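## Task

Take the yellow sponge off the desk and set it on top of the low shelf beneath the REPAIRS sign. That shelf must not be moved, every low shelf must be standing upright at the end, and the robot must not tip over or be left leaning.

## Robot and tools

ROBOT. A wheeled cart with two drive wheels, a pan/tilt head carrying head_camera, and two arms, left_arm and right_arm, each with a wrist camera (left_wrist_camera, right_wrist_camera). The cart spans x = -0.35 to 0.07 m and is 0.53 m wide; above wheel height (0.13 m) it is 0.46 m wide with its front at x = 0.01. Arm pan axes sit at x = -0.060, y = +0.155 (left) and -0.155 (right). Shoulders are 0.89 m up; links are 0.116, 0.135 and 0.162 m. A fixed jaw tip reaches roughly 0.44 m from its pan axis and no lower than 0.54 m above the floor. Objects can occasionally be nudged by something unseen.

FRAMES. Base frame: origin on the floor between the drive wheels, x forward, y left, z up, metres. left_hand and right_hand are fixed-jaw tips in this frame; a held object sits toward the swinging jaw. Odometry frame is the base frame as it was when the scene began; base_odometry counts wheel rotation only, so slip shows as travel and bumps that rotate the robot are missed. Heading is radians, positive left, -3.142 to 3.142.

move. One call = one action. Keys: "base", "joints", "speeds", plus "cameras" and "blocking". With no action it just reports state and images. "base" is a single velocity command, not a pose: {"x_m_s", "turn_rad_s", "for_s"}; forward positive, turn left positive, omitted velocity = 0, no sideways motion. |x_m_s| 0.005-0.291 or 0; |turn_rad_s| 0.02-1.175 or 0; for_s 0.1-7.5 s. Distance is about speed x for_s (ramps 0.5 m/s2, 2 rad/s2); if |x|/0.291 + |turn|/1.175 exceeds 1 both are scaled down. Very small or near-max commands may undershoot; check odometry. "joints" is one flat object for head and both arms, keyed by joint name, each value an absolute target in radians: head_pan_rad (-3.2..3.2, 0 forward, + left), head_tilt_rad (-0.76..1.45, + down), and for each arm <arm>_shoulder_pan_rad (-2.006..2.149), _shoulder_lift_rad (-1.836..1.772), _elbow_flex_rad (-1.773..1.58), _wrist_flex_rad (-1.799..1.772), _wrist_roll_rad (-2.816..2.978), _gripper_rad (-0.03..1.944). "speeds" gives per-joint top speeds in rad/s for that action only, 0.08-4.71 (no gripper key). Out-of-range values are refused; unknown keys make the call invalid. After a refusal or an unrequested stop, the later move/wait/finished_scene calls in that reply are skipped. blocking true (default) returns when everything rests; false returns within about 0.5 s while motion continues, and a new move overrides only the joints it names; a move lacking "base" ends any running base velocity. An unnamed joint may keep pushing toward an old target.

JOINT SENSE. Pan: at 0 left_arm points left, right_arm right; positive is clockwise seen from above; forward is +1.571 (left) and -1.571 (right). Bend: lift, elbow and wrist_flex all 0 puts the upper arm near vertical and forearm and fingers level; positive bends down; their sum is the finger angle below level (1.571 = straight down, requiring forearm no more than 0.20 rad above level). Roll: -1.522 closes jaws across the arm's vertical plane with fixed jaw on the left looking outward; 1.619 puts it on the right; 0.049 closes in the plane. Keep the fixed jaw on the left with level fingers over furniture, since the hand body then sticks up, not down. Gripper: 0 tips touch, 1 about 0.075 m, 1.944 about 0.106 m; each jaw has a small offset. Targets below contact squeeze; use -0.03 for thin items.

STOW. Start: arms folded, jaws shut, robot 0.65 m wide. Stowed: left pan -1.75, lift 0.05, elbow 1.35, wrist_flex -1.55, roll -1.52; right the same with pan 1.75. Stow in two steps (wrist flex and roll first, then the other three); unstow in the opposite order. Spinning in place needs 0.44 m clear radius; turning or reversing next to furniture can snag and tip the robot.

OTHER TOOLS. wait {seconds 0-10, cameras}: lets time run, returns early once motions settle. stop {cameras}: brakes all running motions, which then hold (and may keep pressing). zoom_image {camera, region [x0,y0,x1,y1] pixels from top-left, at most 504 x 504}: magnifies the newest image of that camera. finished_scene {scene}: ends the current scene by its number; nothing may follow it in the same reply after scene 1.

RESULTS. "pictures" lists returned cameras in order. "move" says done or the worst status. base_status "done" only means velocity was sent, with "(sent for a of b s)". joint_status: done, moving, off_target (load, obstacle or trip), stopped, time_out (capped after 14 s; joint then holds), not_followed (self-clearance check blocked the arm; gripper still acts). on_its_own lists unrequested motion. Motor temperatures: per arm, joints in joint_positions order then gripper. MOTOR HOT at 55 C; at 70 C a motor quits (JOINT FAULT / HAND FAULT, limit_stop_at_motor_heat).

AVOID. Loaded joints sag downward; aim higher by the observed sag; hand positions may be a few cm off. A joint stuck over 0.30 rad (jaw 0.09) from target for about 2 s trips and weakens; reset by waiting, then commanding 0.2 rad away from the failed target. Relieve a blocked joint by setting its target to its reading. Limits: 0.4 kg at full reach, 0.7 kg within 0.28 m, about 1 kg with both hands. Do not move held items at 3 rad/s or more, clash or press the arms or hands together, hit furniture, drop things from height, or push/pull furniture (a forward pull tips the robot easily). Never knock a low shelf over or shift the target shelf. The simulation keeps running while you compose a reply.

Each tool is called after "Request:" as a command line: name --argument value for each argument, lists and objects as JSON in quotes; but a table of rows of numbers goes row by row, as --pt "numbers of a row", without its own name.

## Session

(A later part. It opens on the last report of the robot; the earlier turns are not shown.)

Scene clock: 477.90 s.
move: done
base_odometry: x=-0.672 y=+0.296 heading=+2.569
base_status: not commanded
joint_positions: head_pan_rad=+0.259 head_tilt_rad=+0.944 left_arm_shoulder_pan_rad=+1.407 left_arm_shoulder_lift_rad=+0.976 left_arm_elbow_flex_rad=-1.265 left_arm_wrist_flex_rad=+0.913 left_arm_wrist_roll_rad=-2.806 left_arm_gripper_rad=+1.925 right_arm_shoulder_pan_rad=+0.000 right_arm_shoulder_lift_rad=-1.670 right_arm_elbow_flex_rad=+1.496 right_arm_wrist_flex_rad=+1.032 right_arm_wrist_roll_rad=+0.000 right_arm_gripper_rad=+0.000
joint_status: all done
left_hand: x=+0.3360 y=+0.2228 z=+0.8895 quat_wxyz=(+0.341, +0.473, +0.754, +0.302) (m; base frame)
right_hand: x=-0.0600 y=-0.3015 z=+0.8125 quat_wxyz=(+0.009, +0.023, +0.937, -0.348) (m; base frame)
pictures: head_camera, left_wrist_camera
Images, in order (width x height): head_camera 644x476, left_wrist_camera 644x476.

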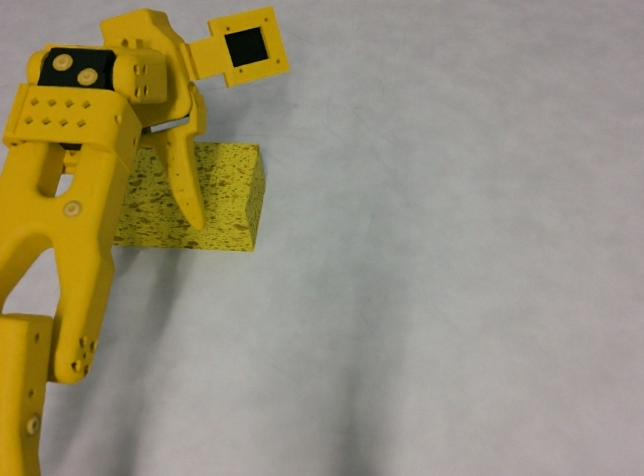

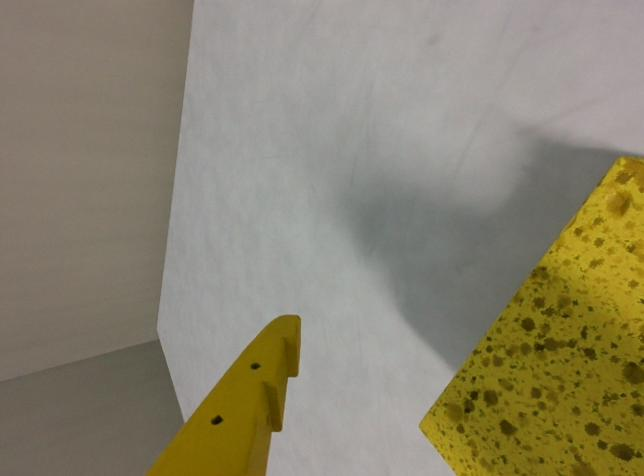

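Request:
move --joints '{"left_arm_shoulder_lift_rad":1.2,"left_arm_elbow_flex_rad":-1.16,"left_arm_wrist_flex_rad":0.5}' --speeds '{"left_arm_shoulder_lift_rad":0.25,"left_arm_elbow_flex_rad":0.15,"left_arm_wrist_flex_rad":0.45}' --cameras '["head_camera","left_wrist_camera"]'

Scene clock: 485.07 s.
move: done
base_odometry: x=-0.672 y=+0.296 heading=+2.569
base_status: not commanded
joint_positions: head_pan_rad=+0.259 head_tilt_rad=+0.944 left_arm_shoulder_pan_rad=+1.408 left_arm_shoulder_lift_rad=+1.196 left_arm_elbow_flex_rad=-1.162 left_arm_wrist_flex_rad=+0.513 left_arm_wrist_roll_rad=-2.805 left_arm_gripper_rad=+1.925 right_arm_shoulder_pan_rad=+0.000 right_arm_shoulder_lift_rad=-1.670 right_arm_elbow_flex_rad=+1.496 right_arm_wrist_flex_rad=+1.032 right_arm_wrist_roll_rad=+0.000 right_arm_gripper_rad=+0.000
joint_status: all done
left_hand: x=+0.3556 y=+0.2254 z=+0.8330 quat_wxyz=(+0.368, +0.463, +0.738, +0.324) (m; base frame)
right_hand: x=-0.0600 y=-0.3015 z=+0.8125 quat_wxyz=(+0.009, +0.023, +0.937, -0.348) (m; base frame)
pictures: head_camera, left_wrist_camera
Images, in order (width x height): head_camera 644x476, left_wrist_camera 644x476.

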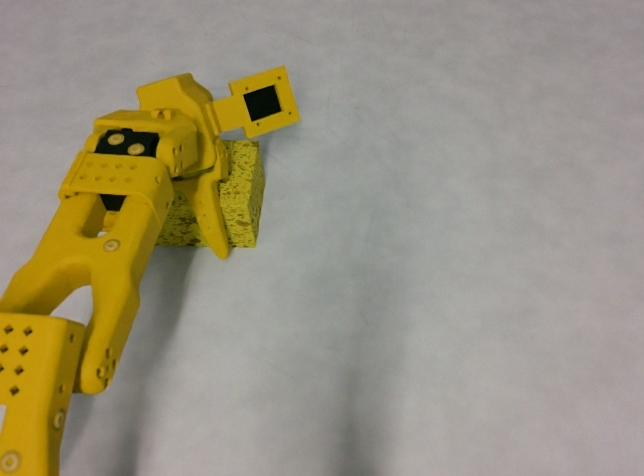

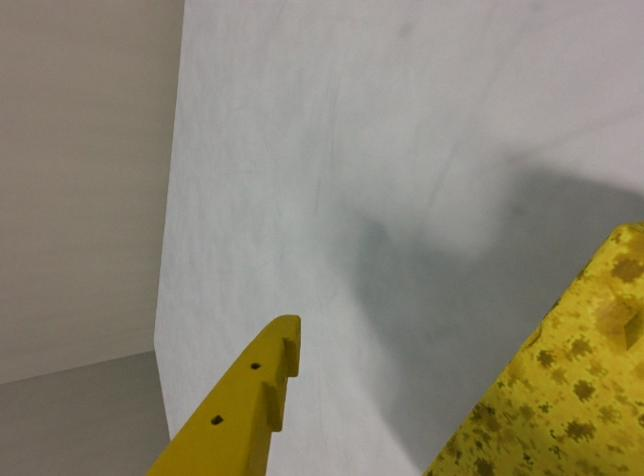

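Request:
move --joints '{"left_arm_shoulder_lift_rad":1.33,"left_arm_elbow_flex_rad":-1.17,"left_arm_wrist_flex_rad":0.41}' --speeds '{"left_arm_shoulder_lift_rad":0.15,"left_arm_elbow_flex_rad":0.15,"left_arm_wrist_flex_rad":0.15}' --cameras '["head_camera","left_wrist_camera"]'

Scene clock: 491.90 s.
move: done
base_odometry: x=-0.672 y=+0.296 heading=+2.569
base_status: not commanded
joint_positions: head_pan_rad=+0.259 head_tilt_rad=+0.944 left_arm_shoulder_pan_rad=+1.410 left_arm_shoulder_lift_rad=+1.252 left_arm_elbow_flex_rad=-1.178 left_arm_wrist_flex_rad=+0.404 left_arm_wrist_roll_rad=-2.805 left_arm_gripper_rad=+1.925 right_arm_shoulder_pan_rad=+0.001 right_arm_shoulder_lift_rad=-1.670 right_arm_elbow_flex_rad=+1.496 right_arm_wrist_flex_rad=+1.032 right_arm_wrist_roll_rad=+0.000 right_arm_gripper_rad=+0.000
joint_status: all done
left_hand: x=+0.3611 y=+0.2257 z=+0.8305 quat_wxyz=(+0.390, +0.455, +0.724, +0.343) (m; base frame)
right_hand: x=-0.0602 y=-0.3015 z=+0.8125 quat_wxyz=(+0.008, +0.023, +0.937, -0.348) (m; base frame)
pictures: head_camera, left_wrist_camera
Images, in order (width x height): head_camera 644x476, left_wrist_camera 644x476.

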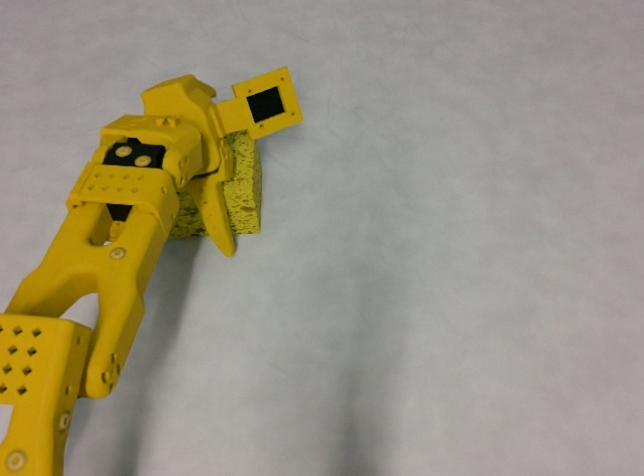

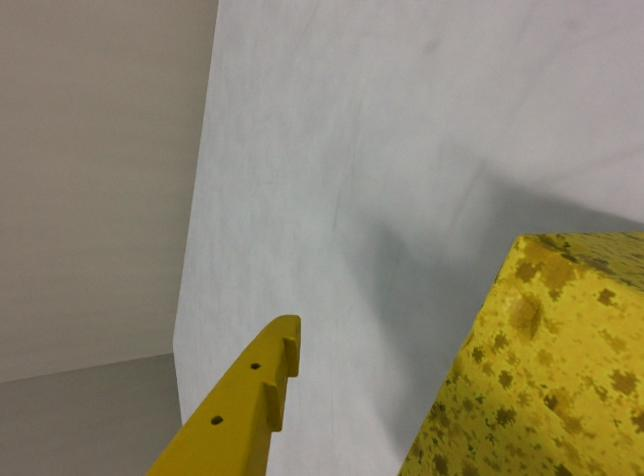

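Request:
move --joints '{"left_arm_shoulder_lift_rad":0.6,"left_arm_elbow_flex_rad":-1.1}'

Request:
move --joints '{"left_arm_shoulder_pan_rad":1.42,"left_arm_wrist_roll_rad":-1.522,"left_arm_gripper_rad":0.0,"left_arm_wrist_flex_rad":1.15}'

Request:
move --joints '{"left_arm_shoulder_lift_rad":0.8,"left_arm_elbow_flex_rad":-1.05}' --cameras '["head_camera","left_wrist_camera"]'

Scene clock: 507.77 s.
move: done
base_odometry: x=-0.672 y=+0.296 heading=+2.569
base_status: not commanded
joint_positions: head_pan_rad=+0.259 head_tilt_rad=+0.944 left_arm_shoulder_pan_rad=+1.407 left_arm_shoulder_lift_rad=+0.666 left_arm_elbow_flex_rad=-1.093 left_arm_wrist_flex_rad=+0.416 left_arm_wrist_roll_rad=-2.814 left_arm_gripper_rad=+1.925 right_arm_shoulder_pan_rad=+0.000 right_arm_shoulder_lift_rad=-1.670 right_arm_elbow_flex_rad=+1.496 right_arm_wrist_flex_rad=+1.032 right_arm_wrist_roll_rad=+0.000 right_arm_gripper_rad=+0.000
joint_status: all done
left_hand: x=+0.3373 y=+0.2230 z=+1.0350 quat_wxyz=(+0.531, +0.376, +0.594, +0.473) (m; base frame)
right_hand: x=-0.0600 y=-0.3015 z=+0.8125 quat_wxyz=(+0.009, +0.023, +0.937, -0.348) (m; base frame)
pictures: none

Scene clock: 509.53 s.
move: done
base_odometry: x=-0.672 y=+0.296 heading=+2.569
base_status: not commanded
joint_positions: head_pan_rad=+0.259 head_tilt_rad=+0.944 left_arm_shoulder_pan_rad=+1.413 left_arm_shoulder_lift_rad=+0.666 left_arm_elbow_flex_rad=-1.093 left_arm_wrist_flex_rad=+1.148 left_arm_wrist_roll_rad=-1.529 left_arm_gripper_rad=+0.006 right_arm_shoulder_pan_rad=+0.000 right_arm_shoulder_lift_rad=-1.670 right_arm_elbow_flex_rad=+1.496 right_arm_wrist_flex_rad=+1.032 right_arm_wrist_roll_rad=+0.000 right_arm_gripper_rad=+0.000
joint_status: all done
left_hand: x=+0.2974 y=+0.2197 z=+0.9197 quat_wxyz=(+0.411, -0.069, +0.908, +0.034) (m; base frame)
right_hand: x=-0.0600 y=-0.3015 z=+0.8125 quat_wxyz=(+0.009, +0.023, +0.937, -0.348) (m; base frame)
pictures: none

Scene clock: 510.37 s.
move: done
base_odometry: x=-0.672 y=+0.296 heading=+2.569
base_status: not commanded
joint_positions: head_pan_rad=+0.259 head_tilt_rad=+0.944 left_arm_shoulder_pan_rad=+1.413 left_arm_shoulder_lift_rad=+0.817 left_arm_elbow_flex_rad=-1.046 left_arm_wrist_flex_rad=+1.148 left_arm_wrist_roll_rad=-1.529 left_arm_gripper_rad=+0.006 right_arm_shoulder_pan_rad=+0.001 right_arm_shoulder_lift_rad=-1.670 right_arm_elbow_flex_rad=+1.496 right_arm_wrist_flex_rad=+1.032 right_arm_wrist_roll_rad=+0.000 right_arm_gripper_rad=+0.000
joint_status: all done
left_hand: x=+0.2934 y=+0.2191 z=+0.8586 quat_wxyz=(+0.319, -0.072, +0.945, +0.026) (m; base frame)
right_hand: x=-0.0602 y=-0.3015 z=+0.8125 quat_wxyz=(+0.008, +0.023, +0.937, -0.348) (m; base frame)
pictures: head_camera, left_wrist_camera
Images, in order (width x height): head_camera 644x476, left_wrist_camera 644x476.

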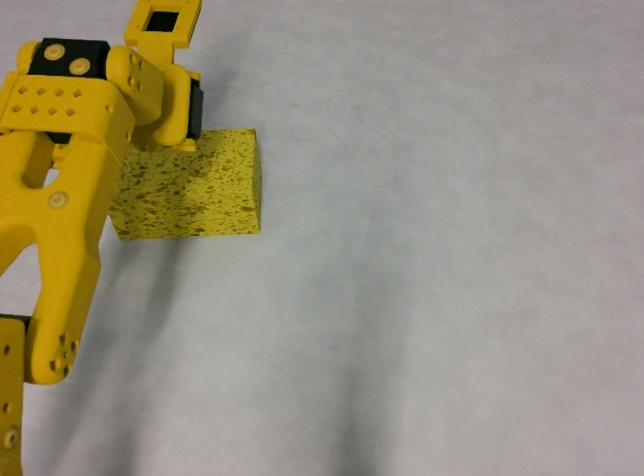

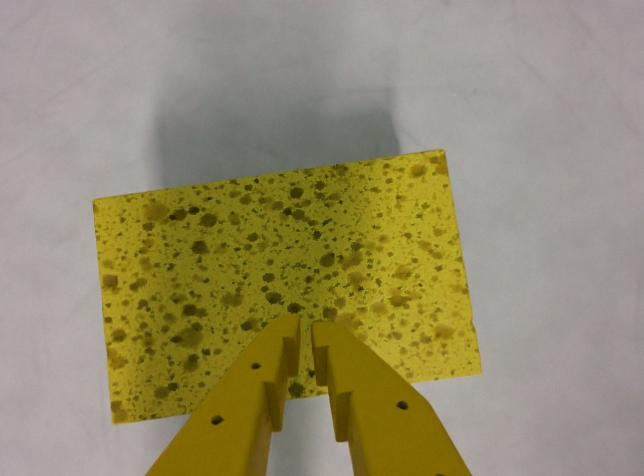

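Request:
move --joints '{"left_arm_shoulder_lift_rad":1.07}' --speeds '{"left_arm_shoulder_lift_rad":0.25}'

Request:
move --base '{"x_m_s":-0.05,"for_s":2.0}'

Request:
move --joints '{"left_arm_shoulder_lift_rad":0.65,"left_arm_elbow_flex_rad":-1.0}' --cameras '["head_camera","left_wrist_camera"]'

Scene clock: 516.80 s.
move: off_target
base_odometry: x=-0.672 y=+0.296 heading=+2.569
base_status: not commanded
joint_positions: head_pan_rad=+0.259 head_tilt_rad=+0.944 left_arm_shoulder_pan_rad=+1.418 left_arm_shoulder_lift_rad=+0.964 left_arm_elbow_flex_rad=-1.067 left_arm_wrist_flex_rad=+1.142 left_arm_wrist_roll_rad=-1.529 left_arm_gripper_rad=+0.006 right_arm_shoulder_pan_rad=+0.001 right_arm_shoulder_lift_rad=-1.670 right_arm_elbow_flex_rad=+1.496 right_arm_wrist_flex_rad=+1.032 right_arm_wrist_roll_rad=+0.000 right_arm_gripper_rad=+0.000
joint_status: left_arm_shoulder_lift_rad off_target (ended at +0.964, target +1.070)
left_hand: x=+0.2885 y=+0.2166 z=+0.8159 quat_wxyz=(+0.262, -0.071, +0.962, +0.021) (m; base frame)
right_hand: x=-0.0602 y=-0.3015 z=+0.8125 quat_wxyz=(+0.008, +0.023, +0.937, -0.348) (m; base frame)
pictures: none

Scene clock: 519.60 s.
move: done
base_odometry: x=-0.588 y=+0.242 heading=+2.570
base_status: done (sent for 2 of 2 s)
joint_positions: head_pan_rad=+0.259 head_tilt_rad=+0.944 left_arm_shoulder_pan_rad=+1.424 left_arm_shoulder_lift_rad=+1.085 left_arm_elbow_flex_rad=-1.046 left_arm_wrist_flex_rad=+1.154 left_arm_wrist_roll_rad=-1.529 left_arm_gripper_rad=+0.006 right_arm_shoulder_pan_rad=+0.000 right_arm_shoulder_lift_rad=-1.670 right_arm_elbow_flex_rad=+1.496 right_arm_wrist_flex_rad=+1.032 right_arm_wrist_roll_rad=+0.000 right_arm_gripper_rad=+0.000
joint_status: not commanded
on_its_own: left_arm_shoulder_lift_rad moved +0.121 to your old target +1.070
left_hand: x=+0.2722 y=+0.2120 z=+0.7724 quat_wxyz=(+0.187, -0.069, +0.980, +0.014) (m; base frame)
right_hand: x=-0.0600 y=-0.3015 z=+0.8125 quat_wxyz=(+0.009, +0.023, +0.937, -0.348) (m; base frame)
pictures: none

Scene clock: 520.63 s.
move: done
base_odometry: x=-0.588 y=+0.242 heading=+2.570
base_status: not commanded
joint_positions: head_pan_rad=+0.259 head_tilt_rad=+0.944 left_arm_shoulder_pan_rad=+1.424 left_arm_shoulder_lift_rad=+0.717 left_arm_elbow_flex_rad=-0.997 left_arm_wrist_flex_rad=+1.154 left_arm_wrist_roll_rad=-1.529 left_arm_gripper_rad=+0.006 right_arm_shoulder_pan_rad=+0.000 right_arm_shoulder_lift_rad=-1.670 right_arm_elbow_flex_rad=+1.496 right_arm_wrist_flex_rad=+1.032 right_arm_wrist_roll_rad=+0.000 right_arm_gripper_rad=+0.000
joint_status: all done
left_hand: x=+0.2916 y=+0.2149 z=+0.8794 quat_wxyz=(+0.340, -0.066, +0.938, +0.026) (m; base frame)
right_hand: x=-0.0600 y=-0.3015 z=+0.8125 quat_wxyz=(+0.009, +0.023, +0.937, -0.348) (m; base frame)
pictures: head_camera, left_wrist_camera
Images, in order (width x height): head_camera 644x476, left_wrist_camera 644x476.

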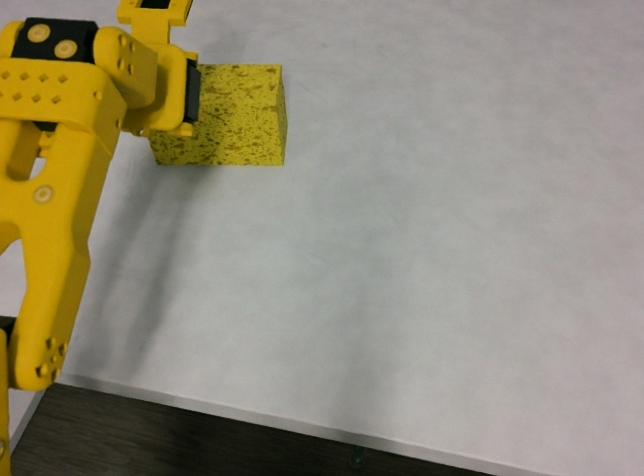

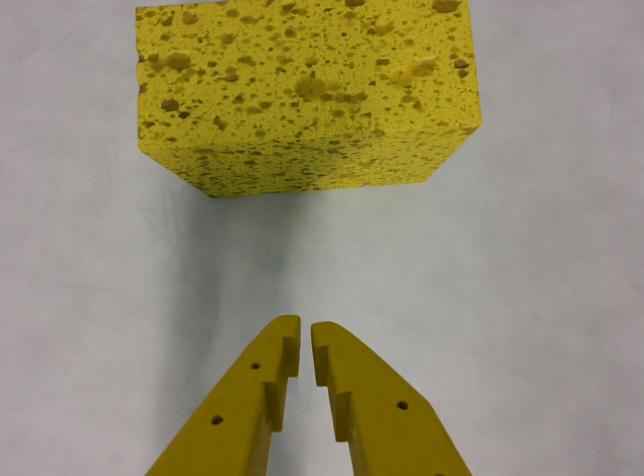

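Request:
move --base '{"x_m_s":-0.15,"for_s":2.43}' --joints '{"left_arm_shoulder_lift_rad":0.4,"left_arm_elbow_flex_rad":-0.9,"left_arm_wrist_flex_rad":1.3,"left_arm_shoulder_pan_rad":1.57}'

Request:
move --base '{"turn_rad_s":0.4,"for_s":1.7}'

Request:
move --base '{"x_m_s":0.15,"for_s":2.6}'

Request:
move --base '{"turn_rad_s":-0.4,"for_s":1.7}' --joints '{"right_arm_shoulder_pan_rad":-1.571,"right_arm_shoulder_lift_rad":0.4,"right_arm_elbow_flex_rad":-0.9,"right_arm_wrist_flex_rad":1.3,"right_arm_wrist_roll_rad":-1.522,"head_pan_rad":0.0,"head_tilt_rad":0.85}' --cameras '["head_camera"]'

Scene clock: 563.87 s.
move: done
base_odometry: x=-0.282 y=+0.043 heading=+2.564
base_status: done (sent for 2.43 of 2.43 s)
joint_positions: head_pan_rad=+0.259 head_tilt_rad=+0.944 left_arm_shoulder_pan_rad=+1.563 left_arm_shoulder_lift_rad=+0.459 left_arm_elbow_flex_rad=-0.897 left_arm_wrist_flex_rad=+1.298 left_arm_wrist_roll_rad=-1.529 left_arm_gripper_rad=+0.006 right_arm_shoulder_pan_rad=-0.002 right_arm_shoulder_lift_rad=-1.670 right_arm_elbow_flex_rad=+1.496 right_arm_wrist_flex_rad=+1.032 right_arm_wrist_roll_rad=+0.000 right_arm_gripper_rad=+0.000
joint_status: all done
left_hand: x=+0.2698 y=+0.1652 z=+0.9225 quat_wxyz=(+0.348, +0.000, +0.938, +0.002) (m; base frame)
right_hand: x=-0.0597 y=-0.3015 z=+0.8125 quat_wxyz=(+0.009, +0.022, +0.937, -0.348) (m; base frame)
pictures: none

Scene clock: 566.37 s.
move: done
base_odometry: x=-0.282 y=+0.042 heading=-3.036
base_status: done (sent for 1.7 of 1.7 s)
joint_positions: head_pan_rad=+0.259 head_tilt_rad=+0.944 left_arm_shoulder_pan_rad=+1.568 left_arm_shoulder_lift_rad=+0.459 left_arm_elbow_flex_rad=-0.897 left_arm_wrist_flex_rad=+1.298 left_arm_wrist_roll_rad=-1.529 left_arm_gripper_rad=+0.006 right_arm_shoulder_pan_rad=-0.002 right_arm_shoulder_lift_rad=-1.670 right_arm_elbow_flex_rad=+1.496 right_arm_wrist_flex_rad=+1.032 right_arm_wrist_roll_rad=+0.000 right_arm_gripper_rad=+0.000
joint_status: not commanded
left_hand: x=+0.2699 y=+0.1637 z=+0.9225 quat_wxyz=(+0.348, +0.002, +0.938, +0.002) (m; base frame)
right_hand: x=-0.0597 y=-0.3015 z=+0.8125 quat_wxyz=(+0.009, +0.022, +0.937, -0.348) (m; base frame)
pictures: none

Scene clock: 569.83 s.
move: done
base_odometry: x=-0.670 y=+0.001 heading=-3.035
base_status: done (sent for 2.6 of 2.6 s)
joint_positions: head_pan_rad=+0.259 head_tilt_rad=+0.944 left_arm_shoulder_pan_rad=+1.568 left_arm_shoulder_lift_rad=+0.459 left_arm_elbow_flex_rad=-0.897 left_arm_wrist_flex_rad=+1.298 left_arm_wrist_roll_rad=-1.529 left_arm_gripper_rad=+0.006 right_arm_shoulder_pan_rad=+0.000 right_arm_shoulder_lift_rad=-1.670 right_arm_elbow_flex_rad=+1.496 right_arm_wrist_flex_rad=+1.032 right_arm_wrist_roll_rad=+0.000 right_arm_gripper_rad=+0.000
joint_status: not commanded
left_hand: x=+0.2699 y=+0.1637 z=+0.9225 quat_wxyz=(+0.348, +0.002, +0.938, +0.002) (m; base frame)
right_hand: x=-0.0600 y=-0.3015 z=+0.8125 quat_wxyz=(+0.009, +0.023, +0.937, -0.348) (m; base frame)
pictures: none

Scene clock: 572.30 s.
move: done
base_odometry: x=-0.669 y=+0.000 heading=+2.566
base_status: done (sent for 1.7 of 1.7 s)
joint_positions: head_pan_rad=+0.009 head_tilt_rad=+0.864 left_arm_shoulder_pan_rad=+1.566 left_arm_shoulder_lift_rad=+0.459 left_arm_elbow_flex_rad=-0.897 left_arm_wrist_flex_rad=+1.298 left_arm_wrist_roll_rad=-1.529 left_arm_gripper_rad=+0.006 right_arm_shoulder_pan_rad=-1.564 right_arm_shoulder_lift_rad=+0.412 right_arm_elbow_flex_rad=-0.859 right_arm_wrist_flex_rad=+1.298 right_arm_wrist_roll_rad=-1.514 right_arm_gripper_rad=+0.000
joint_status: all done
left_hand: x=+0.2699 y=+0.1642 z=+0.9225 quat_wxyz=(+0.348, +0.001, +0.938, +0.002) (m; base frame)
right_hand: x=+0.2662 y=-0.1496 z=+0.9280 quat_wxyz=(+0.352, +0.000, +0.936, -0.003) (m; base frame)
pictures: head_camera
Images, in order (width x height): head_camera 644x476.

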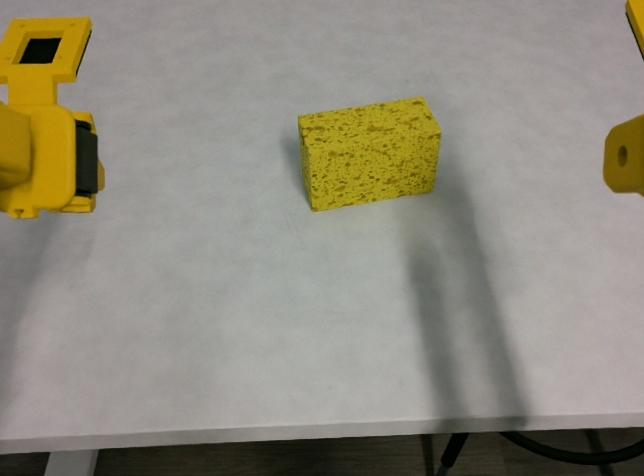

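Request:
move --base '{"turn_rad_s":-0.1,"for_s":0.45}' --joints '{"left_arm_shoulder_pan_rad":1.75,"left_arm_shoulder_lift_rad":0.75,"left_arm_elbow_flex_rad":-1.08,"left_arm_wrist_flex_rad":0.9,"right_arm_shoulder_pan_rad":-1.56,"right_arm_shoulder_lift_rad":0.78,"right_arm_elbow_flex_rad":-1.06,"right_arm_wrist_flex_rad":0.8}'

Request:
move --base '{"x_m_s":0.08,"for_s":1.5}' --cameras '["head_camera"]'

Scene clock: 598.17 s.
move: done
base_odometry: x=-0.670 y=+0.000 heading=+2.522
base_status: done (sent for 0.47 of 0.47 s)
joint_positions: head_pan_rad=+0.009 head_tilt_rad=+0.864 left_arm_shoulder_pan_rad=+1.744 left_arm_shoulder_lift_rad=+0.766 left_arm_elbow_flex_rad=-1.043 left_arm_wrist_flex_rad=+0.913 left_arm_wrist_roll_rad=-1.529 left_arm_gripper_rad=+0.006 right_arm_shoulder_pan_rad=-1.567 right_arm_shoulder_lift_rad=+0.799 right_arm_elbow_flex_rad=-1.017 right_arm_wrist_flex_rad=+0.814 right_arm_wrist_roll_rad=-1.514 right_arm_gripper_rad=+0.000
joint_status: all done
left_hand: x=+0.3215 y=+0.0960 z=+0.9020 quat_wxyz=(+0.449, +0.080, +0.889, -0.038) (m; base frame)
right_hand: x=+0.3338 y=-0.1489 z=+0.8963 quat_wxyz=(+0.468, -0.002, +0.884, -0.003) (m; base frame)
pictures: none

Scene clock: 600.37 s.
move: done
base_odometry: x=-0.768 y=+0.071 heading=+2.518
base_status: done (sent for 1.5 of 1.5 s)
joint_positions: head_pan_rad=+0.009 head_tilt_rad=+0.863 left_arm_shoulder_pan_rad=+1.746 left_arm_shoulder_lift_rad=+0.766 left_arm_elbow_flex_rad=-1.044 left_arm_wrist_flex_rad=+0.913 left_arm_wrist_roll_rad=-1.529 left_arm_gripper_rad=+0.006 right_arm_shoulder_pan_rad=-1.567 right_arm_shoulder_lift_rad=+0.799 right_arm_elbow_flex_rad=-1.017 right_arm_wrist_flex_rad=+0.813 right_arm_wrist_roll_rad=-1.514 right_arm_gripper_rad=+0.000
joint_status: not commanded
left_hand: x=+0.3215 y=+0.0954 z=+0.9024 quat_wxyz=(+0.449, +0.081, +0.889, -0.038) (m; base frame)
right_hand: x=+0.3340 y=-0.1489 z=+0.8965 quat_wxyz=(+0.469, -0.002, +0.883, -0.003) (m; base frame)
pictures: head_camera
Images, in order (width x height): head_camera 644x476.

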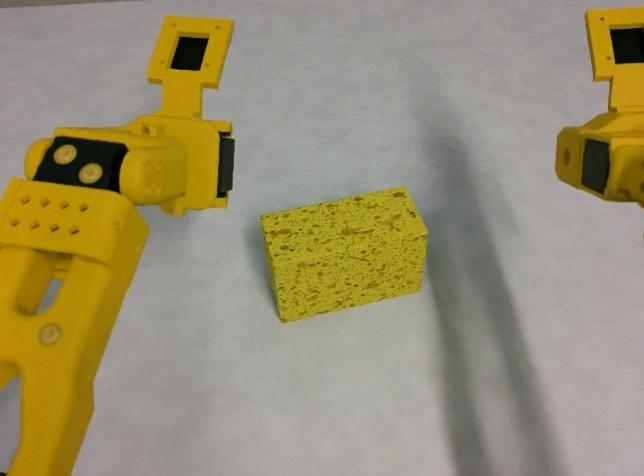

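Request:
move --joints '{"left_arm_shoulder_lift_rad":1.08,"left_arm_elbow_flex_rad":-1.07,"left_arm_wrist_flex_rad":0.82,"right_arm_shoulder_lift_rad":1.15,"right_arm_elbow_flex_rad":-1.07,"right_arm_wrist_flex_rad":0.58}' --speeds '{"left_arm_shoulder_lift_rad":0.25,"right_arm_shoulder_lift_rad":0.25,"left_arm_wrist_flex_rad":0.3,"right_arm_wrist_flex_rad":0.3}' --cameras '["head_camera","left_wrist_camera","right_wrist_camera"]'

Scene clock: 614.63 s.
move: done
base_odometry: x=-0.768 y=+0.071 heading=+2.518
base_status: not commanded
joint_positions: head_pan_rad=+0.009 head_tilt_rad=+0.863 left_arm_shoulder_pan_rad=+1.746 left_arm_shoulder_lift_rad=+1.097 left_arm_elbow_flex_rad=-1.044 left_arm_wrist_flex_rad=+0.832 left_arm_wrist_roll_rad=-1.529 left_arm_gripper_rad=+0.006 right_arm_shoulder_pan_rad=-1.567 right_arm_shoulder_lift_rad=+1.173 right_arm_elbow_flex_rad=-1.026 right_arm_wrist_flex_rad=+0.594 right_arm_wrist_roll_rad=-1.514 right_arm_gripper_rad=+0.000
joint_status: all done
left_hand: x=+0.3154 y=+0.0965 z=+0.7941 quat_wxyz=(+0.335, +0.085, +0.938, -0.028) (m; base frame)
right_hand: x=+0.3375 y=-0.1489 z=+0.7887 quat_wxyz=(+0.403, -0.002, +0.915, -0.002) (m; base frame)
pictures: head_camera, left_wrist_camera, right_wrist_camera
Images, in order (width x height): head_camera 644x476, left_wrist_camera 644x476, right_wrist_camera 644x476.

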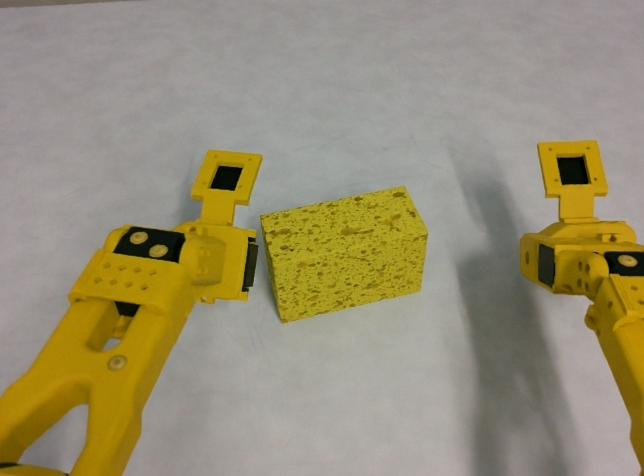

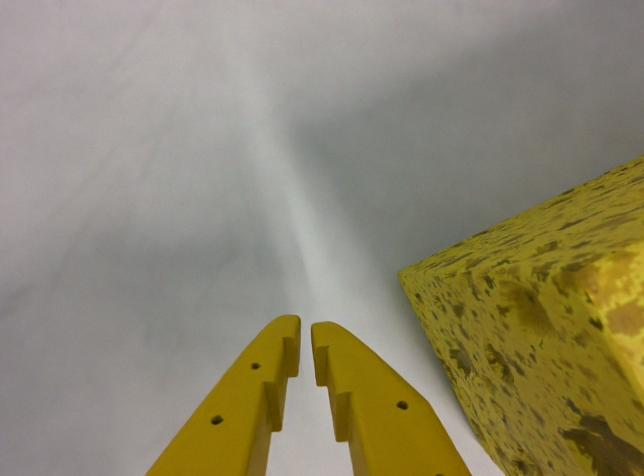

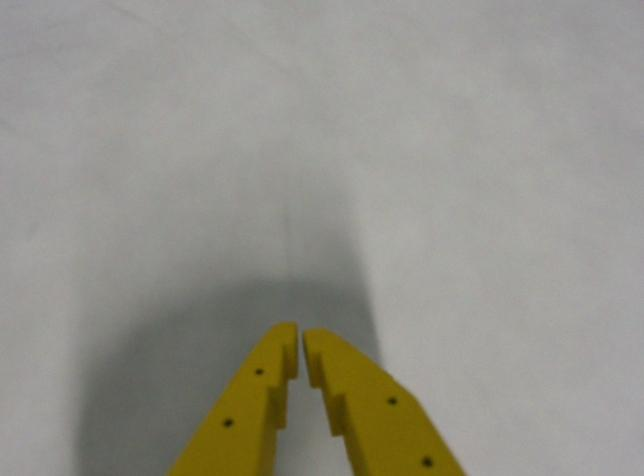

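Request:
move --joints '{"left_arm_shoulder_pan_rad":1.84,"right_arm_shoulder_pan_rad":-1.68}' --speeds '{"left_arm_shoulder_pan_rad":0.15,"right_arm_shoulder_pan_rad":0.15}' --cameras '["head_camera"]'

Request:
move --joints '{"left_arm_shoulder_pan_rad":1.9,"right_arm_shoulder_pan_rad":-1.75}' --speeds '{"left_arm_shoulder_pan_rad":0.1,"right_arm_shoulder_pan_rad":0.1}' --cameras '["head_camera","left_wrist_camera","right_wrist_camera"]'

Scene clock: 624.93 s.
move: done
base_odometry: x=-0.768 y=+0.071 heading=+2.518
base_status: not commanded
joint_positions: head_pan_rad=+0.009 head_tilt_rad=+0.863 left_arm_shoulder_pan_rad=+1.830 left_arm_shoulder_lift_rad=+1.097 left_arm_elbow_flex_rad=-1.044 left_arm_wrist_flex_rad=+0.832 left_arm_wrist_roll_rad=-1.529 left_arm_gripper_rad=+0.006 right_arm_shoulder_pan_rad=-1.673 right_arm_shoulder_lift_rad=+1.173 right_arm_elbow_flex_rad=-1.026 right_arm_wrist_flex_rad=+0.594 right_arm_wrist_roll_rad=-1.514 right_arm_gripper_rad=+0.000
joint_status: all done
left_hand: x=+0.3091 y=+0.0650 z=+0.7941 quat_wxyz=(+0.333, +0.125, +0.933, -0.042) (m; base frame)
right_hand: x=+0.3347 y=-0.1070 z=+0.7887 quat_wxyz=(+0.403, -0.050, +0.914, +0.019) (m; base frame)
pictures: head_camera
Images, in order (width x height): head_camera 644x476.

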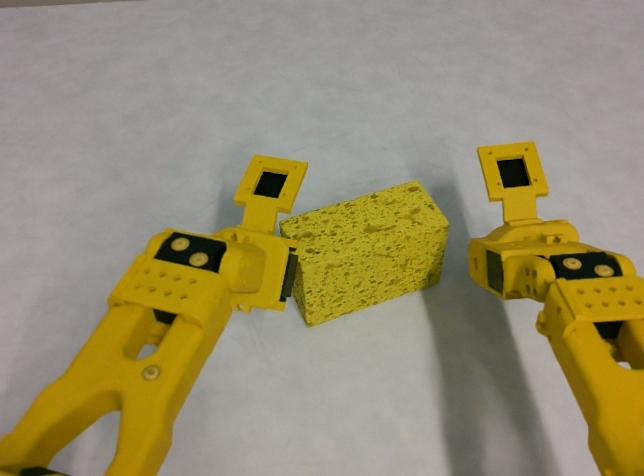

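Scene clock: 626.07 s.
move: done
base_odometry: x=-0.768 y=+0.071 heading=+2.518
base_status: not commanded
joint_positions: head_pan_rad=+0.009 head_tilt_rad=+0.863 left_arm_shoulder_pan_rad=+1.892 left_arm_shoulder_lift_rad=+1.097 left_arm_elbow_flex_rad=-1.044 left_arm_wrist_flex_rad=+0.832 left_arm_wrist_roll_rad=-1.529 left_arm_gripper_rad=+0.006 right_arm_shoulder_pan_rad=-1.743 right_arm_shoulder_lift_rad=+1.173 right_arm_elbow_flex_rad=-1.026 right_arm_wrist_flex_rad=+0.594 right_arm_wrist_roll_rad=-1.514 right_arm_gripper_rad=+0.000
joint_status: all done
left_hand: x=+0.3029 y=+0.0426 z=+0.7941 quat_wxyz=(+0.332, +0.153, +0.929, -0.053) (m; base frame)
right_hand: x=+0.3303 y=-0.0792 z=+0.7887 quat_wxyz=(+0.402, -0.082, +0.911, +0.033) (m; base frame)
pictures: head_camera, left_wrist_camera, right_wrist_camera
Images, in order (width x height): head_camera 644x476, left_wrist_camera 644x476, right_wrist_camera 644x476.

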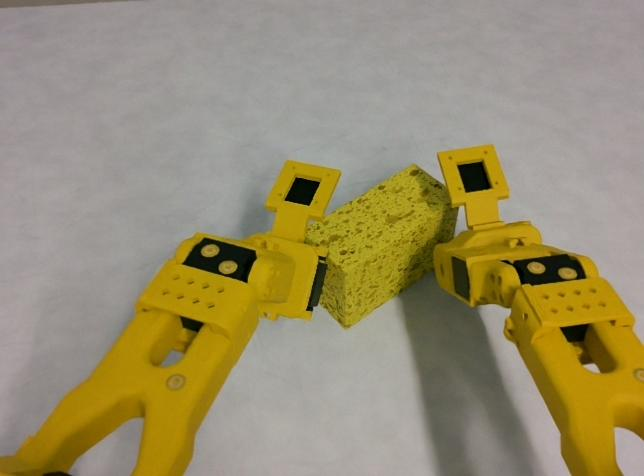

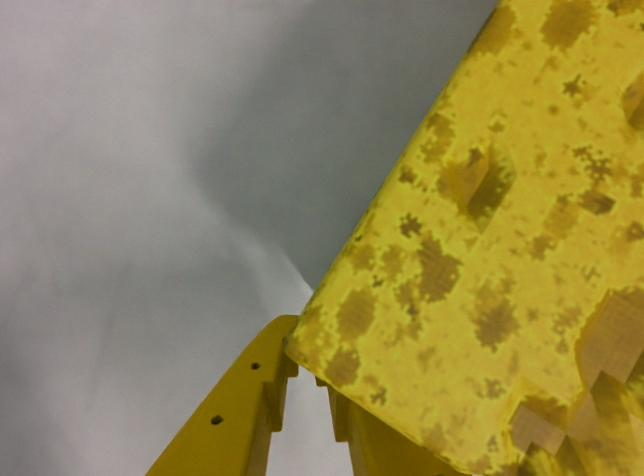

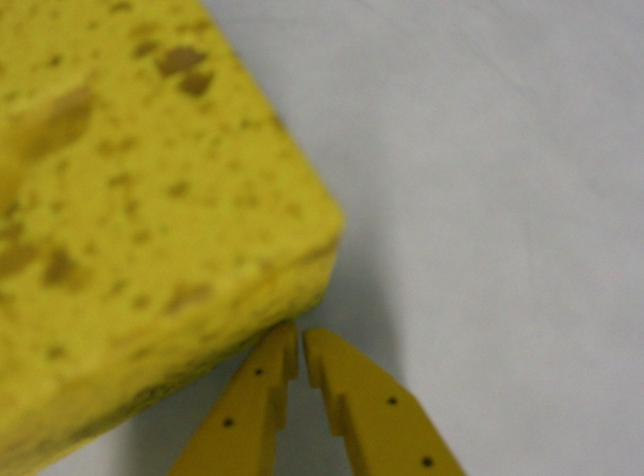

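Request:
move --joints '{"left_arm_shoulder_pan_rad":1.93,"right_arm_shoulder_pan_rad":-1.8}' --speeds '{"left_arm_shoulder_pan_rad":0.1,"right_arm_shoulder_pan_rad":0.1}' --cameras '["head_camera"]'

Scene clock: 636.53 s.
move: done
base_odometry: x=-0.768 y=+0.071 heading=+2.518
base_status: not commanded
joint_positions: head_pan_rad=+0.009 head_tilt_rad=+0.863 left_arm_shoulder_pan_rad=+1.922 left_arm_shoulder_lift_rad=+1.097 left_arm_elbow_flex_rad=-1.044 left_arm_wrist_flex_rad=+0.832 left_arm_wrist_roll_rad=-1.529 left_arm_gripper_rad=+0.006 right_arm_shoulder_pan_rad=-1.791 right_arm_shoulder_lift_rad=+1.173 right_arm_elbow_flex_rad=-1.026 right_arm_wrist_flex_rad=+0.594 right_arm_wrist_roll_rad=-1.514 right_arm_gripper_rad=+0.000
joint_status: all done
left_hand: x=+0.2993 y=+0.0315 z=+0.7941 quat_wxyz=(+0.331, +0.168, +0.927, -0.058) (m; base frame)
right_hand: x=+0.3263 y=-0.0608 z=+0.7887 quat_wxyz=(+0.401, -0.104, +0.909, +0.043) (m; base frame)
pictures: head_camera
Images, in order (width x height): head_camera 644x476.

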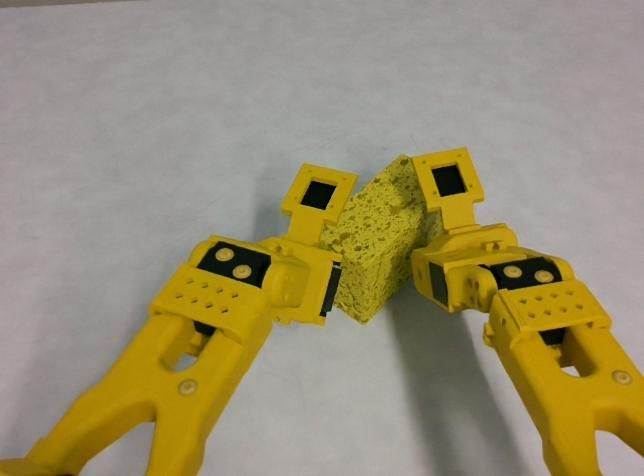

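Request:
move --joints '{"left_arm_shoulder_pan_rad":1.95,"right_arm_shoulder_pan_rad":-1.83}' --speeds '{"left_arm_shoulder_pan_rad":0.1,"right_arm_shoulder_pan_rad":0.1}' --cameras '["head_camera","left_wrist_camera","right_wrist_camera"]'

Scene clock: 642.43 s.
move: done
base_odometry: x=-0.768 y=+0.071 heading=+2.518
base_status: not commanded
joint_positions: head_pan_rad=+0.009 head_tilt_rad=+0.863 left_arm_shoulder_pan_rad=+1.941 left_arm_shoulder_lift_rad=+1.097 left_arm_elbow_flex_rad=-1.044 left_arm_wrist_flex_rad=+0.832 left_arm_wrist_roll_rad=-1.529 left_arm_gripper_rad=+0.006 right_arm_shoulder_pan_rad=-1.820 right_arm_shoulder_lift_rad=+1.173 right_arm_elbow_flex_rad=-1.026 right_arm_wrist_flex_rad=+0.594 right_arm_wrist_roll_rad=-1.514 right_arm_gripper_rad=+0.000
joint_status: all done
left_hand: x=+0.2970 y=+0.0249 z=+0.7941 quat_wxyz=(+0.331, +0.176, +0.925, -0.061) (m; base frame)
right_hand: x=+0.3234 y=-0.0496 z=+0.7887 quat_wxyz=(+0.400, -0.117, +0.908, +0.048) (m; base frame)
pictures: head_camera, left_wrist_camera, right_wrist_camera
Images, in order (width x height): head_camera 644x476, left_wrist_camera 644x476, right_wrist_camera 644x476.

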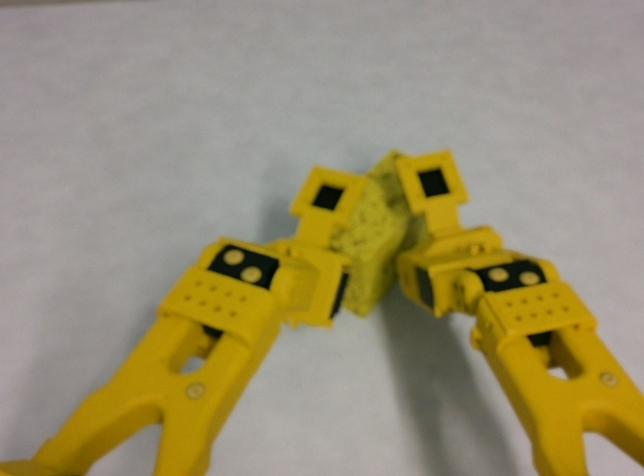

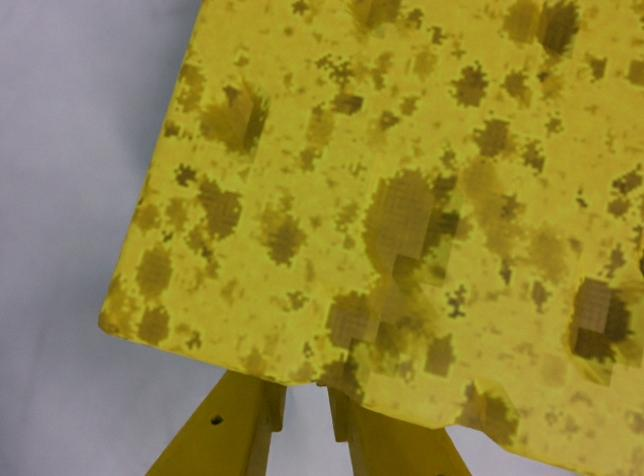

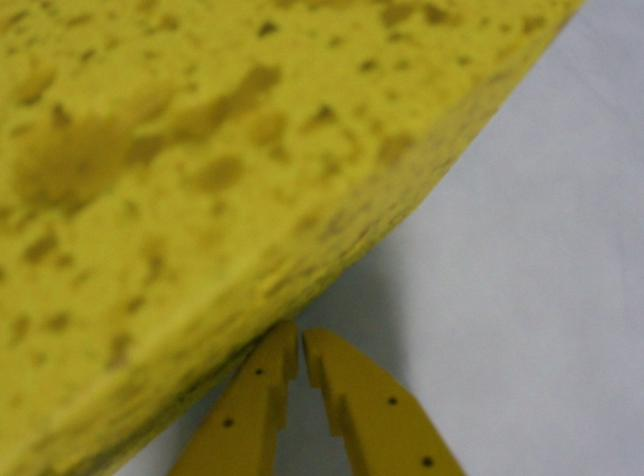

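Request:
move --joints '{"left_arm_shoulder_pan_rad":1.7,"right_arm_shoulder_pan_rad":-1.77}' --cameras '["head_camera"]'

Scene clock: 654.07 s.
move: done
base_odometry: x=-0.768 y=+0.071 heading=+2.518
base_status: not commanded
joint_positions: head_pan_rad=+0.009 head_tilt_rad=+0.863 left_arm_shoulder_pan_rad=+1.704 left_arm_shoulder_lift_rad=+1.097 left_arm_elbow_flex_rad=-1.044 left_arm_wrist_flex_rad=+0.832 left_arm_wrist_roll_rad=-1.527 left_arm_gripper_rad=+0.006 right_arm_shoulder_pan_rad=-1.775 right_arm_shoulder_lift_rad=+1.173 right_arm_elbow_flex_rad=-1.026 right_arm_wrist_flex_rad=+0.594 right_arm_wrist_roll_rad=-1.514 right_arm_gripper_rad=+0.000
joint_status: all done
left_hand: x=+0.3175 y=+0.1121 z=+0.7941 quat_wxyz=(+0.335, +0.065, +0.940, -0.022) (m; base frame)
right_hand: x=+0.3277 y=-0.0667 z=+0.7887 quat_wxyz=(+0.401, -0.097, +0.910, +0.040) (m; base frame)
pictures: head_camera
Images, in order (width x height): head_camera 644x476.

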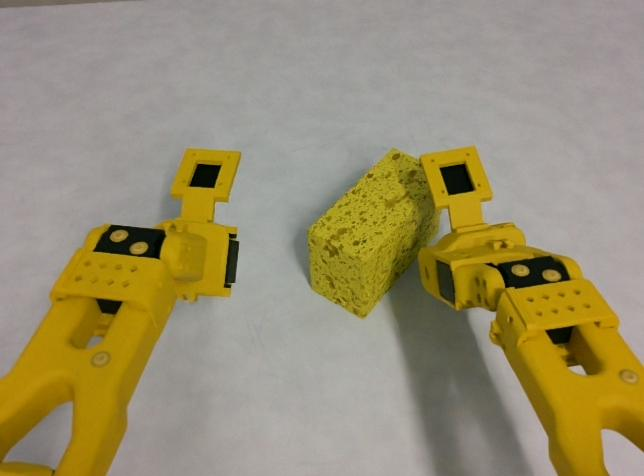

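Request:
move --joints '{"left_arm_wrist_flex_rad":0.64,"left_arm_shoulder_lift_rad":1.15}'

Request:
move --joints '{"left_arm_shoulder_pan_rad":1.88}' --speeds '{"left_arm_shoulder_pan_rad":0.15}' --cameras '["head_camera","left_wrist_camera"]'

Scene clock: 666.47 s.
move: done
base_odometry: x=-0.768 y=+0.071 heading=+2.518
base_status: not commanded
joint_positions: head_pan_rad=+0.009 head_tilt_rad=+0.863 left_arm_shoulder_pan_rad=+1.704 left_arm_shoulder_lift_rad=+1.168 left_arm_elbow_flex_rad=-1.044 left_arm_wrist_flex_rad=+0.652 left_arm_wrist_roll_rad=-1.527 left_arm_gripper_rad=+0.006 right_arm_shoulder_pan_rad=-1.775 right_arm_shoulder_lift_rad=+1.173 right_arm_elbow_flex_rad=-1.026 right_arm_wrist_flex_rad=+0.594 right_arm_wrist_roll_rad=-1.514 right_arm_gripper_rad=+0.000
joint_status: all done
left_hand: x=+0.3314 y=+0.1102 z=+0.7883 quat_wxyz=(+0.386, +0.064, +0.920, -0.025) (m; base frame)
right_hand: x=+0.3277 y=-0.0667 z=+0.7887 quat_wxyz=(+0.401, -0.097, +0.910, +0.040) (m; base frame)
pictures: none

Scene clock: 668.10 s.
move: done
base_odometry: x=-0.768 y=+0.071 heading=+2.518
base_status: not commanded
joint_positions: head_pan_rad=+0.009 head_tilt_rad=+0.863 left_arm_shoulder_pan_rad=+1.872 left_arm_shoulder_lift_rad=+1.168 left_arm_elbow_flex_rad=-1.044 left_arm_wrist_flex_rad=+0.652 left_arm_wrist_roll_rad=-1.527 left_arm_gripper_rad=+0.006 right_arm_shoulder_pan_rad=-1.775 right_arm_shoulder_lift_rad=+1.173 right_arm_elbow_flex_rad=-1.026 right_arm_wrist_flex_rad=+0.594 right_arm_wrist_roll_rad=-1.514 right_arm_gripper_rad=+0.000
joint_status: all done
left_hand: x=+0.3185 y=+0.0457 z=+0.7883 quat_wxyz=(+0.383, +0.140, +0.911, -0.057) (m; base frame)
right_hand: x=+0.3277 y=-0.0667 z=+0.7887 quat_wxyz=(+0.401, -0.097, +0.910, +0.040) (m; base frame)
pictures: head_camera, left_wrist_camera
Images, in order (width x height): head_camera 644x476, left_wrist_camera 644x476.

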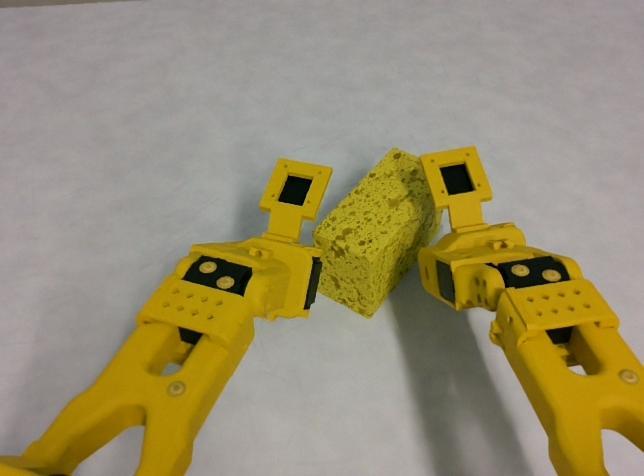

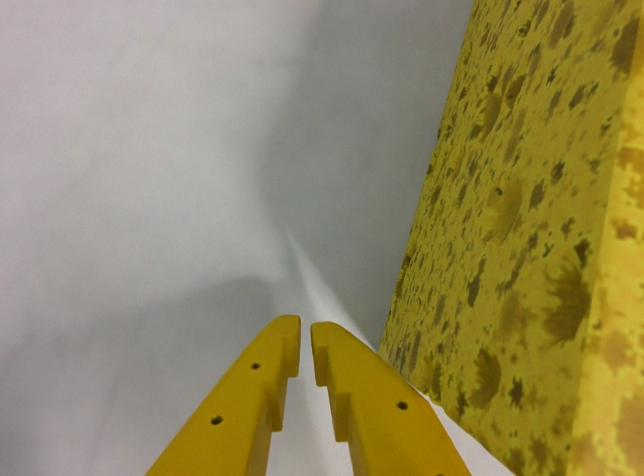

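Request:
move --joints '{"left_arm_shoulder_pan_rad":1.95}' --speeds '{"left_arm_shoulder_pan_rad":0.12}' --cameras '["head_camera"]'

Request:
move --joints '{"right_arm_shoulder_pan_rad":-1.83}' --speeds '{"right_arm_shoulder_pan_rad":0.12}' --cameras '["head_camera","left_wrist_camera","right_wrist_camera"]'

Scene clock: 676.63 s.
move: done
base_odometry: x=-0.768 y=+0.071 heading=+2.518
base_status: not commanded
joint_positions: head_pan_rad=+0.009 head_tilt_rad=+0.863 left_arm_shoulder_pan_rad=+1.942 left_arm_shoulder_lift_rad=+1.168 left_arm_elbow_flex_rad=-1.044 left_arm_wrist_flex_rad=+0.652 left_arm_wrist_roll_rad=-1.527 left_arm_gripper_rad=+0.006 right_arm_shoulder_pan_rad=-1.772 right_arm_shoulder_lift_rad=+1.173 right_arm_elbow_flex_rad=-1.026 right_arm_wrist_flex_rad=+0.594 right_arm_wrist_roll_rad=-1.514 right_arm_gripper_rad=+0.000
joint_status: all done
left_hand: x=+0.3098 y=+0.0193 z=+0.7883 quat_wxyz=(+0.380, +0.172, +0.906, -0.070) (m; base frame)
right_hand: x=+0.3279 y=-0.0679 z=+0.7887 quat_wxyz=(+0.401, -0.096, +0.910, +0.039) (m; base frame)
pictures: head_camera
Images, in order (width x height): head_camera 644x476.

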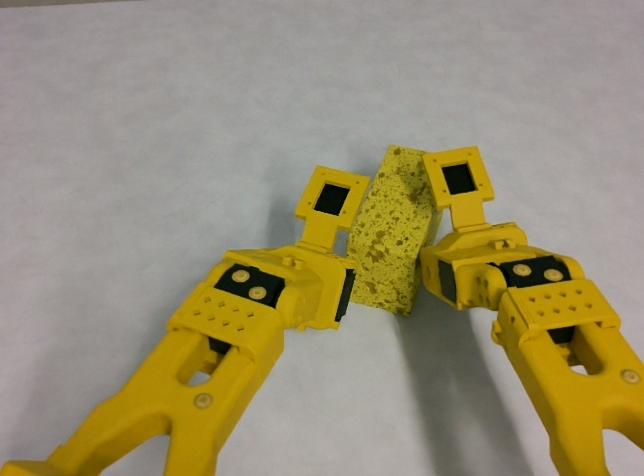

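Scene clock: 677.50 s.
move: off_target
base_odometry: x=-0.768 y=+0.071 heading=+2.518
base_status: not commanded
joint_positions: head_pan_rad=+0.009 head_tilt_rad=+0.863 left_arm_shoulder_pan_rad=+1.942 left_arm_shoulder_lift_rad=+1.169 left_arm_elbow_flex_rad=-1.044 left_arm_wrist_flex_rad=+0.652 left_arm_wrist_roll_rad=-1.527 left_arm_gripper_rad=+0.003 right_arm_shoulder_pan_rad=-1.795 right_arm_shoulder_lift_rad=+1.173 right_arm_elbow_flex_rad=-1.026 right_arm_wrist_flex_rad=+0.594 right_arm_wrist_roll_rad=-1.514 right_arm_gripper_rad=+0.000
joint_status: right_arm_shoulder_pan_rad off_target (ended at -1.796, target -1.830)
left_hand: x=+0.3097 y=+0.0193 z=+0.7877 quat_wxyz=(+0.380, +0.173, +0.906, -0.070) (m; base frame)
right_hand: x=+0.3258 y=-0.0590 z=+0.7887 quat_wxyz=(+0.401, -0.106, +0.909, +0.044) (m; base frame)
pictures: head_camera, left_wrist_camera, right_wrist_camera
Images, in order (width x height): head_camera 644x476, left_wrist_camera 644x476, right_wrist_camera 644x476.

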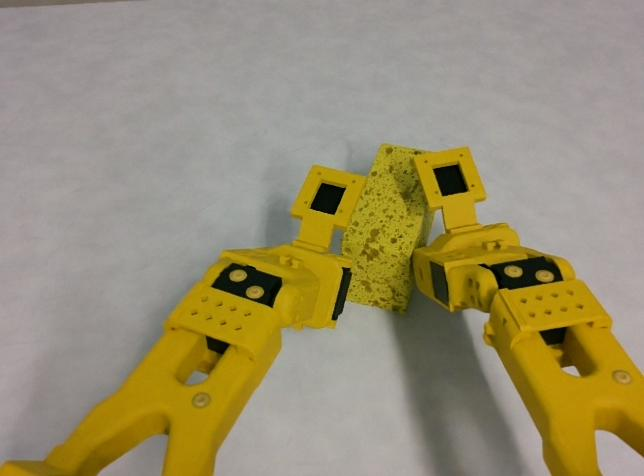

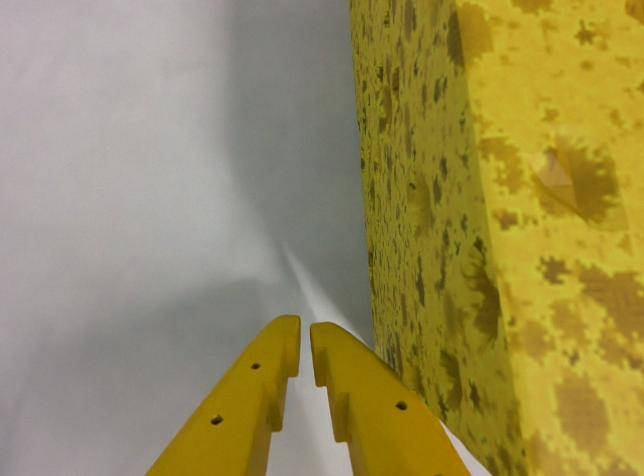

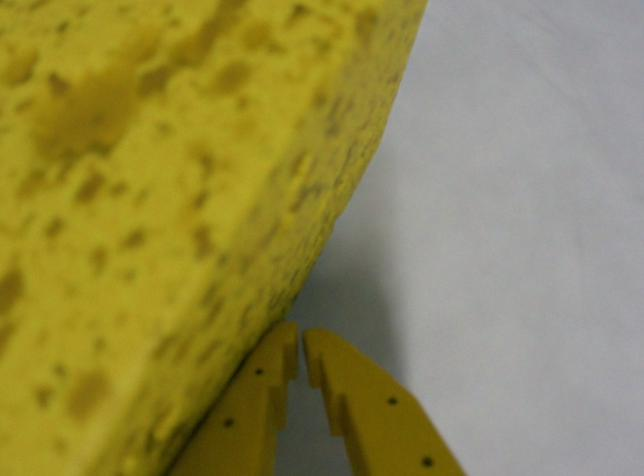

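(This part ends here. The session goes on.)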